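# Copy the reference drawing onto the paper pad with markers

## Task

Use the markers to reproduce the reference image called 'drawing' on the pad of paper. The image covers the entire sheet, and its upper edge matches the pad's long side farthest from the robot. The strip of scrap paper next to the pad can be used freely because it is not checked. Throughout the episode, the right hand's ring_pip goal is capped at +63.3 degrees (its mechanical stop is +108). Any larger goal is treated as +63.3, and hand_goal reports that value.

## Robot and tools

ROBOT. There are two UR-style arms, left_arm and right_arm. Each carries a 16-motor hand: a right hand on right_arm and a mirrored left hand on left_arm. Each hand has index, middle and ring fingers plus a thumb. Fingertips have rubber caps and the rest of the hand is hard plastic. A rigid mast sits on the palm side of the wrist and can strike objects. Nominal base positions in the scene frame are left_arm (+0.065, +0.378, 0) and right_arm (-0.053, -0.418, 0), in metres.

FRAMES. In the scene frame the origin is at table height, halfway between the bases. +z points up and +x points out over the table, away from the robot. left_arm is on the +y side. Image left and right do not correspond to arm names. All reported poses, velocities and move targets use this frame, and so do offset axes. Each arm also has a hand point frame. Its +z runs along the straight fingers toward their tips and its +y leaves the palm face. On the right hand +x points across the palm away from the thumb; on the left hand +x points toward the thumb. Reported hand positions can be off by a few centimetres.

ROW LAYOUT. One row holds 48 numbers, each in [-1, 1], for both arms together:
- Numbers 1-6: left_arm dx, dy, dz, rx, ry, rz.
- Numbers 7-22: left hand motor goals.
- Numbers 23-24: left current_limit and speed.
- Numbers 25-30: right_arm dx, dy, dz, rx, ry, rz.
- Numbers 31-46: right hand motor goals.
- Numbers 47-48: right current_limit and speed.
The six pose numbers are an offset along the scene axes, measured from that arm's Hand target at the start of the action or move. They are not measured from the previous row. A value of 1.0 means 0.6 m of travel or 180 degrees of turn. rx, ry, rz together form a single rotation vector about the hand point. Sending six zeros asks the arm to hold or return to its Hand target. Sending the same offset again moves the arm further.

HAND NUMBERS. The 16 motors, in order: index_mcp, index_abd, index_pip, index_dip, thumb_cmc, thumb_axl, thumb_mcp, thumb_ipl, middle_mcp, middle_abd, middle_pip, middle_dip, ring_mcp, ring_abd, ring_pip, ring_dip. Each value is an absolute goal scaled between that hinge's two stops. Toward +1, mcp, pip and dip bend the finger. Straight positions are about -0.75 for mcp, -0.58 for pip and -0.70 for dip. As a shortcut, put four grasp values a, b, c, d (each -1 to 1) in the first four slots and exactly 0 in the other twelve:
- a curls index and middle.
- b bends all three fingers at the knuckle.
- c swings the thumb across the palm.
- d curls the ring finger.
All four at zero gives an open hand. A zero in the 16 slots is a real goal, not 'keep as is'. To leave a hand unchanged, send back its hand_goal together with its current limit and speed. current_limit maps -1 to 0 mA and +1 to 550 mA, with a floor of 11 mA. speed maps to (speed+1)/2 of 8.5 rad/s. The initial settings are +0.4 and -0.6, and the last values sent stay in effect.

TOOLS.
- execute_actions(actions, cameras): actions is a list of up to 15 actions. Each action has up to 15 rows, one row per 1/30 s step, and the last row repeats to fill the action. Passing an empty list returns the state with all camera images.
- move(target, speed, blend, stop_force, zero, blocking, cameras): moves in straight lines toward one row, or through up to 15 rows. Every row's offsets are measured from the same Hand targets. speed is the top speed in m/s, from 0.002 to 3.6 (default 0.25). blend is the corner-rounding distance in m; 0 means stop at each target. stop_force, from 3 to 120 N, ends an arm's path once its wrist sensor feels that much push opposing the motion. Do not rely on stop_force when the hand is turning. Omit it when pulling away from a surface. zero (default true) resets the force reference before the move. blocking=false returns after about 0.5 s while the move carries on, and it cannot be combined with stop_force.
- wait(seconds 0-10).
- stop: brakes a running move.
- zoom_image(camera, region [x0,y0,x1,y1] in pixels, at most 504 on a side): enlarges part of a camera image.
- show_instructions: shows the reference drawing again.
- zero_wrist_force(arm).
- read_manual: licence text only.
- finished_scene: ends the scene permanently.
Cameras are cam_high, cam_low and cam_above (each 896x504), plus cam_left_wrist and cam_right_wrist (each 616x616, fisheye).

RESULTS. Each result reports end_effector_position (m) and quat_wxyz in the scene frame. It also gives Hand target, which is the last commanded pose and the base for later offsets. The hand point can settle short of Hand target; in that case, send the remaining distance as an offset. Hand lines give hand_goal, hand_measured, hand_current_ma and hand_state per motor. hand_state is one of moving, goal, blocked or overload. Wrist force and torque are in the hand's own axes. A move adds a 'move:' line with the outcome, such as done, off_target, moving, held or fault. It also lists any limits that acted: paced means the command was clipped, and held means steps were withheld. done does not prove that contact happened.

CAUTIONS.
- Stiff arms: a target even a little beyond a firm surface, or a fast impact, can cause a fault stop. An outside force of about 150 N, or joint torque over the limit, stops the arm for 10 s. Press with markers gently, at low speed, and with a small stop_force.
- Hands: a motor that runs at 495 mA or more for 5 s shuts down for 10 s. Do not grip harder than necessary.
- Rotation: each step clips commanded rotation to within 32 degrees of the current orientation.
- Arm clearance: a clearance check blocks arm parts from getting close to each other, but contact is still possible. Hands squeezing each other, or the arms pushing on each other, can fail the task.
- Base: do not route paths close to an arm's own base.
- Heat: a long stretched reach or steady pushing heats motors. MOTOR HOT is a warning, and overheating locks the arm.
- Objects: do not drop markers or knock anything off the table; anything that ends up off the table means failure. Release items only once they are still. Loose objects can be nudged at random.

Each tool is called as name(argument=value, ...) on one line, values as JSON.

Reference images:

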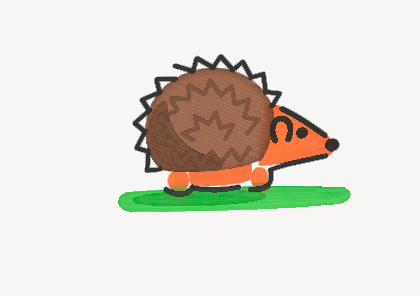

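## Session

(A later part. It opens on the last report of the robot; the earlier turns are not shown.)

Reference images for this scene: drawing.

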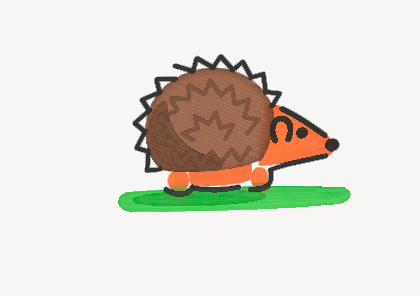

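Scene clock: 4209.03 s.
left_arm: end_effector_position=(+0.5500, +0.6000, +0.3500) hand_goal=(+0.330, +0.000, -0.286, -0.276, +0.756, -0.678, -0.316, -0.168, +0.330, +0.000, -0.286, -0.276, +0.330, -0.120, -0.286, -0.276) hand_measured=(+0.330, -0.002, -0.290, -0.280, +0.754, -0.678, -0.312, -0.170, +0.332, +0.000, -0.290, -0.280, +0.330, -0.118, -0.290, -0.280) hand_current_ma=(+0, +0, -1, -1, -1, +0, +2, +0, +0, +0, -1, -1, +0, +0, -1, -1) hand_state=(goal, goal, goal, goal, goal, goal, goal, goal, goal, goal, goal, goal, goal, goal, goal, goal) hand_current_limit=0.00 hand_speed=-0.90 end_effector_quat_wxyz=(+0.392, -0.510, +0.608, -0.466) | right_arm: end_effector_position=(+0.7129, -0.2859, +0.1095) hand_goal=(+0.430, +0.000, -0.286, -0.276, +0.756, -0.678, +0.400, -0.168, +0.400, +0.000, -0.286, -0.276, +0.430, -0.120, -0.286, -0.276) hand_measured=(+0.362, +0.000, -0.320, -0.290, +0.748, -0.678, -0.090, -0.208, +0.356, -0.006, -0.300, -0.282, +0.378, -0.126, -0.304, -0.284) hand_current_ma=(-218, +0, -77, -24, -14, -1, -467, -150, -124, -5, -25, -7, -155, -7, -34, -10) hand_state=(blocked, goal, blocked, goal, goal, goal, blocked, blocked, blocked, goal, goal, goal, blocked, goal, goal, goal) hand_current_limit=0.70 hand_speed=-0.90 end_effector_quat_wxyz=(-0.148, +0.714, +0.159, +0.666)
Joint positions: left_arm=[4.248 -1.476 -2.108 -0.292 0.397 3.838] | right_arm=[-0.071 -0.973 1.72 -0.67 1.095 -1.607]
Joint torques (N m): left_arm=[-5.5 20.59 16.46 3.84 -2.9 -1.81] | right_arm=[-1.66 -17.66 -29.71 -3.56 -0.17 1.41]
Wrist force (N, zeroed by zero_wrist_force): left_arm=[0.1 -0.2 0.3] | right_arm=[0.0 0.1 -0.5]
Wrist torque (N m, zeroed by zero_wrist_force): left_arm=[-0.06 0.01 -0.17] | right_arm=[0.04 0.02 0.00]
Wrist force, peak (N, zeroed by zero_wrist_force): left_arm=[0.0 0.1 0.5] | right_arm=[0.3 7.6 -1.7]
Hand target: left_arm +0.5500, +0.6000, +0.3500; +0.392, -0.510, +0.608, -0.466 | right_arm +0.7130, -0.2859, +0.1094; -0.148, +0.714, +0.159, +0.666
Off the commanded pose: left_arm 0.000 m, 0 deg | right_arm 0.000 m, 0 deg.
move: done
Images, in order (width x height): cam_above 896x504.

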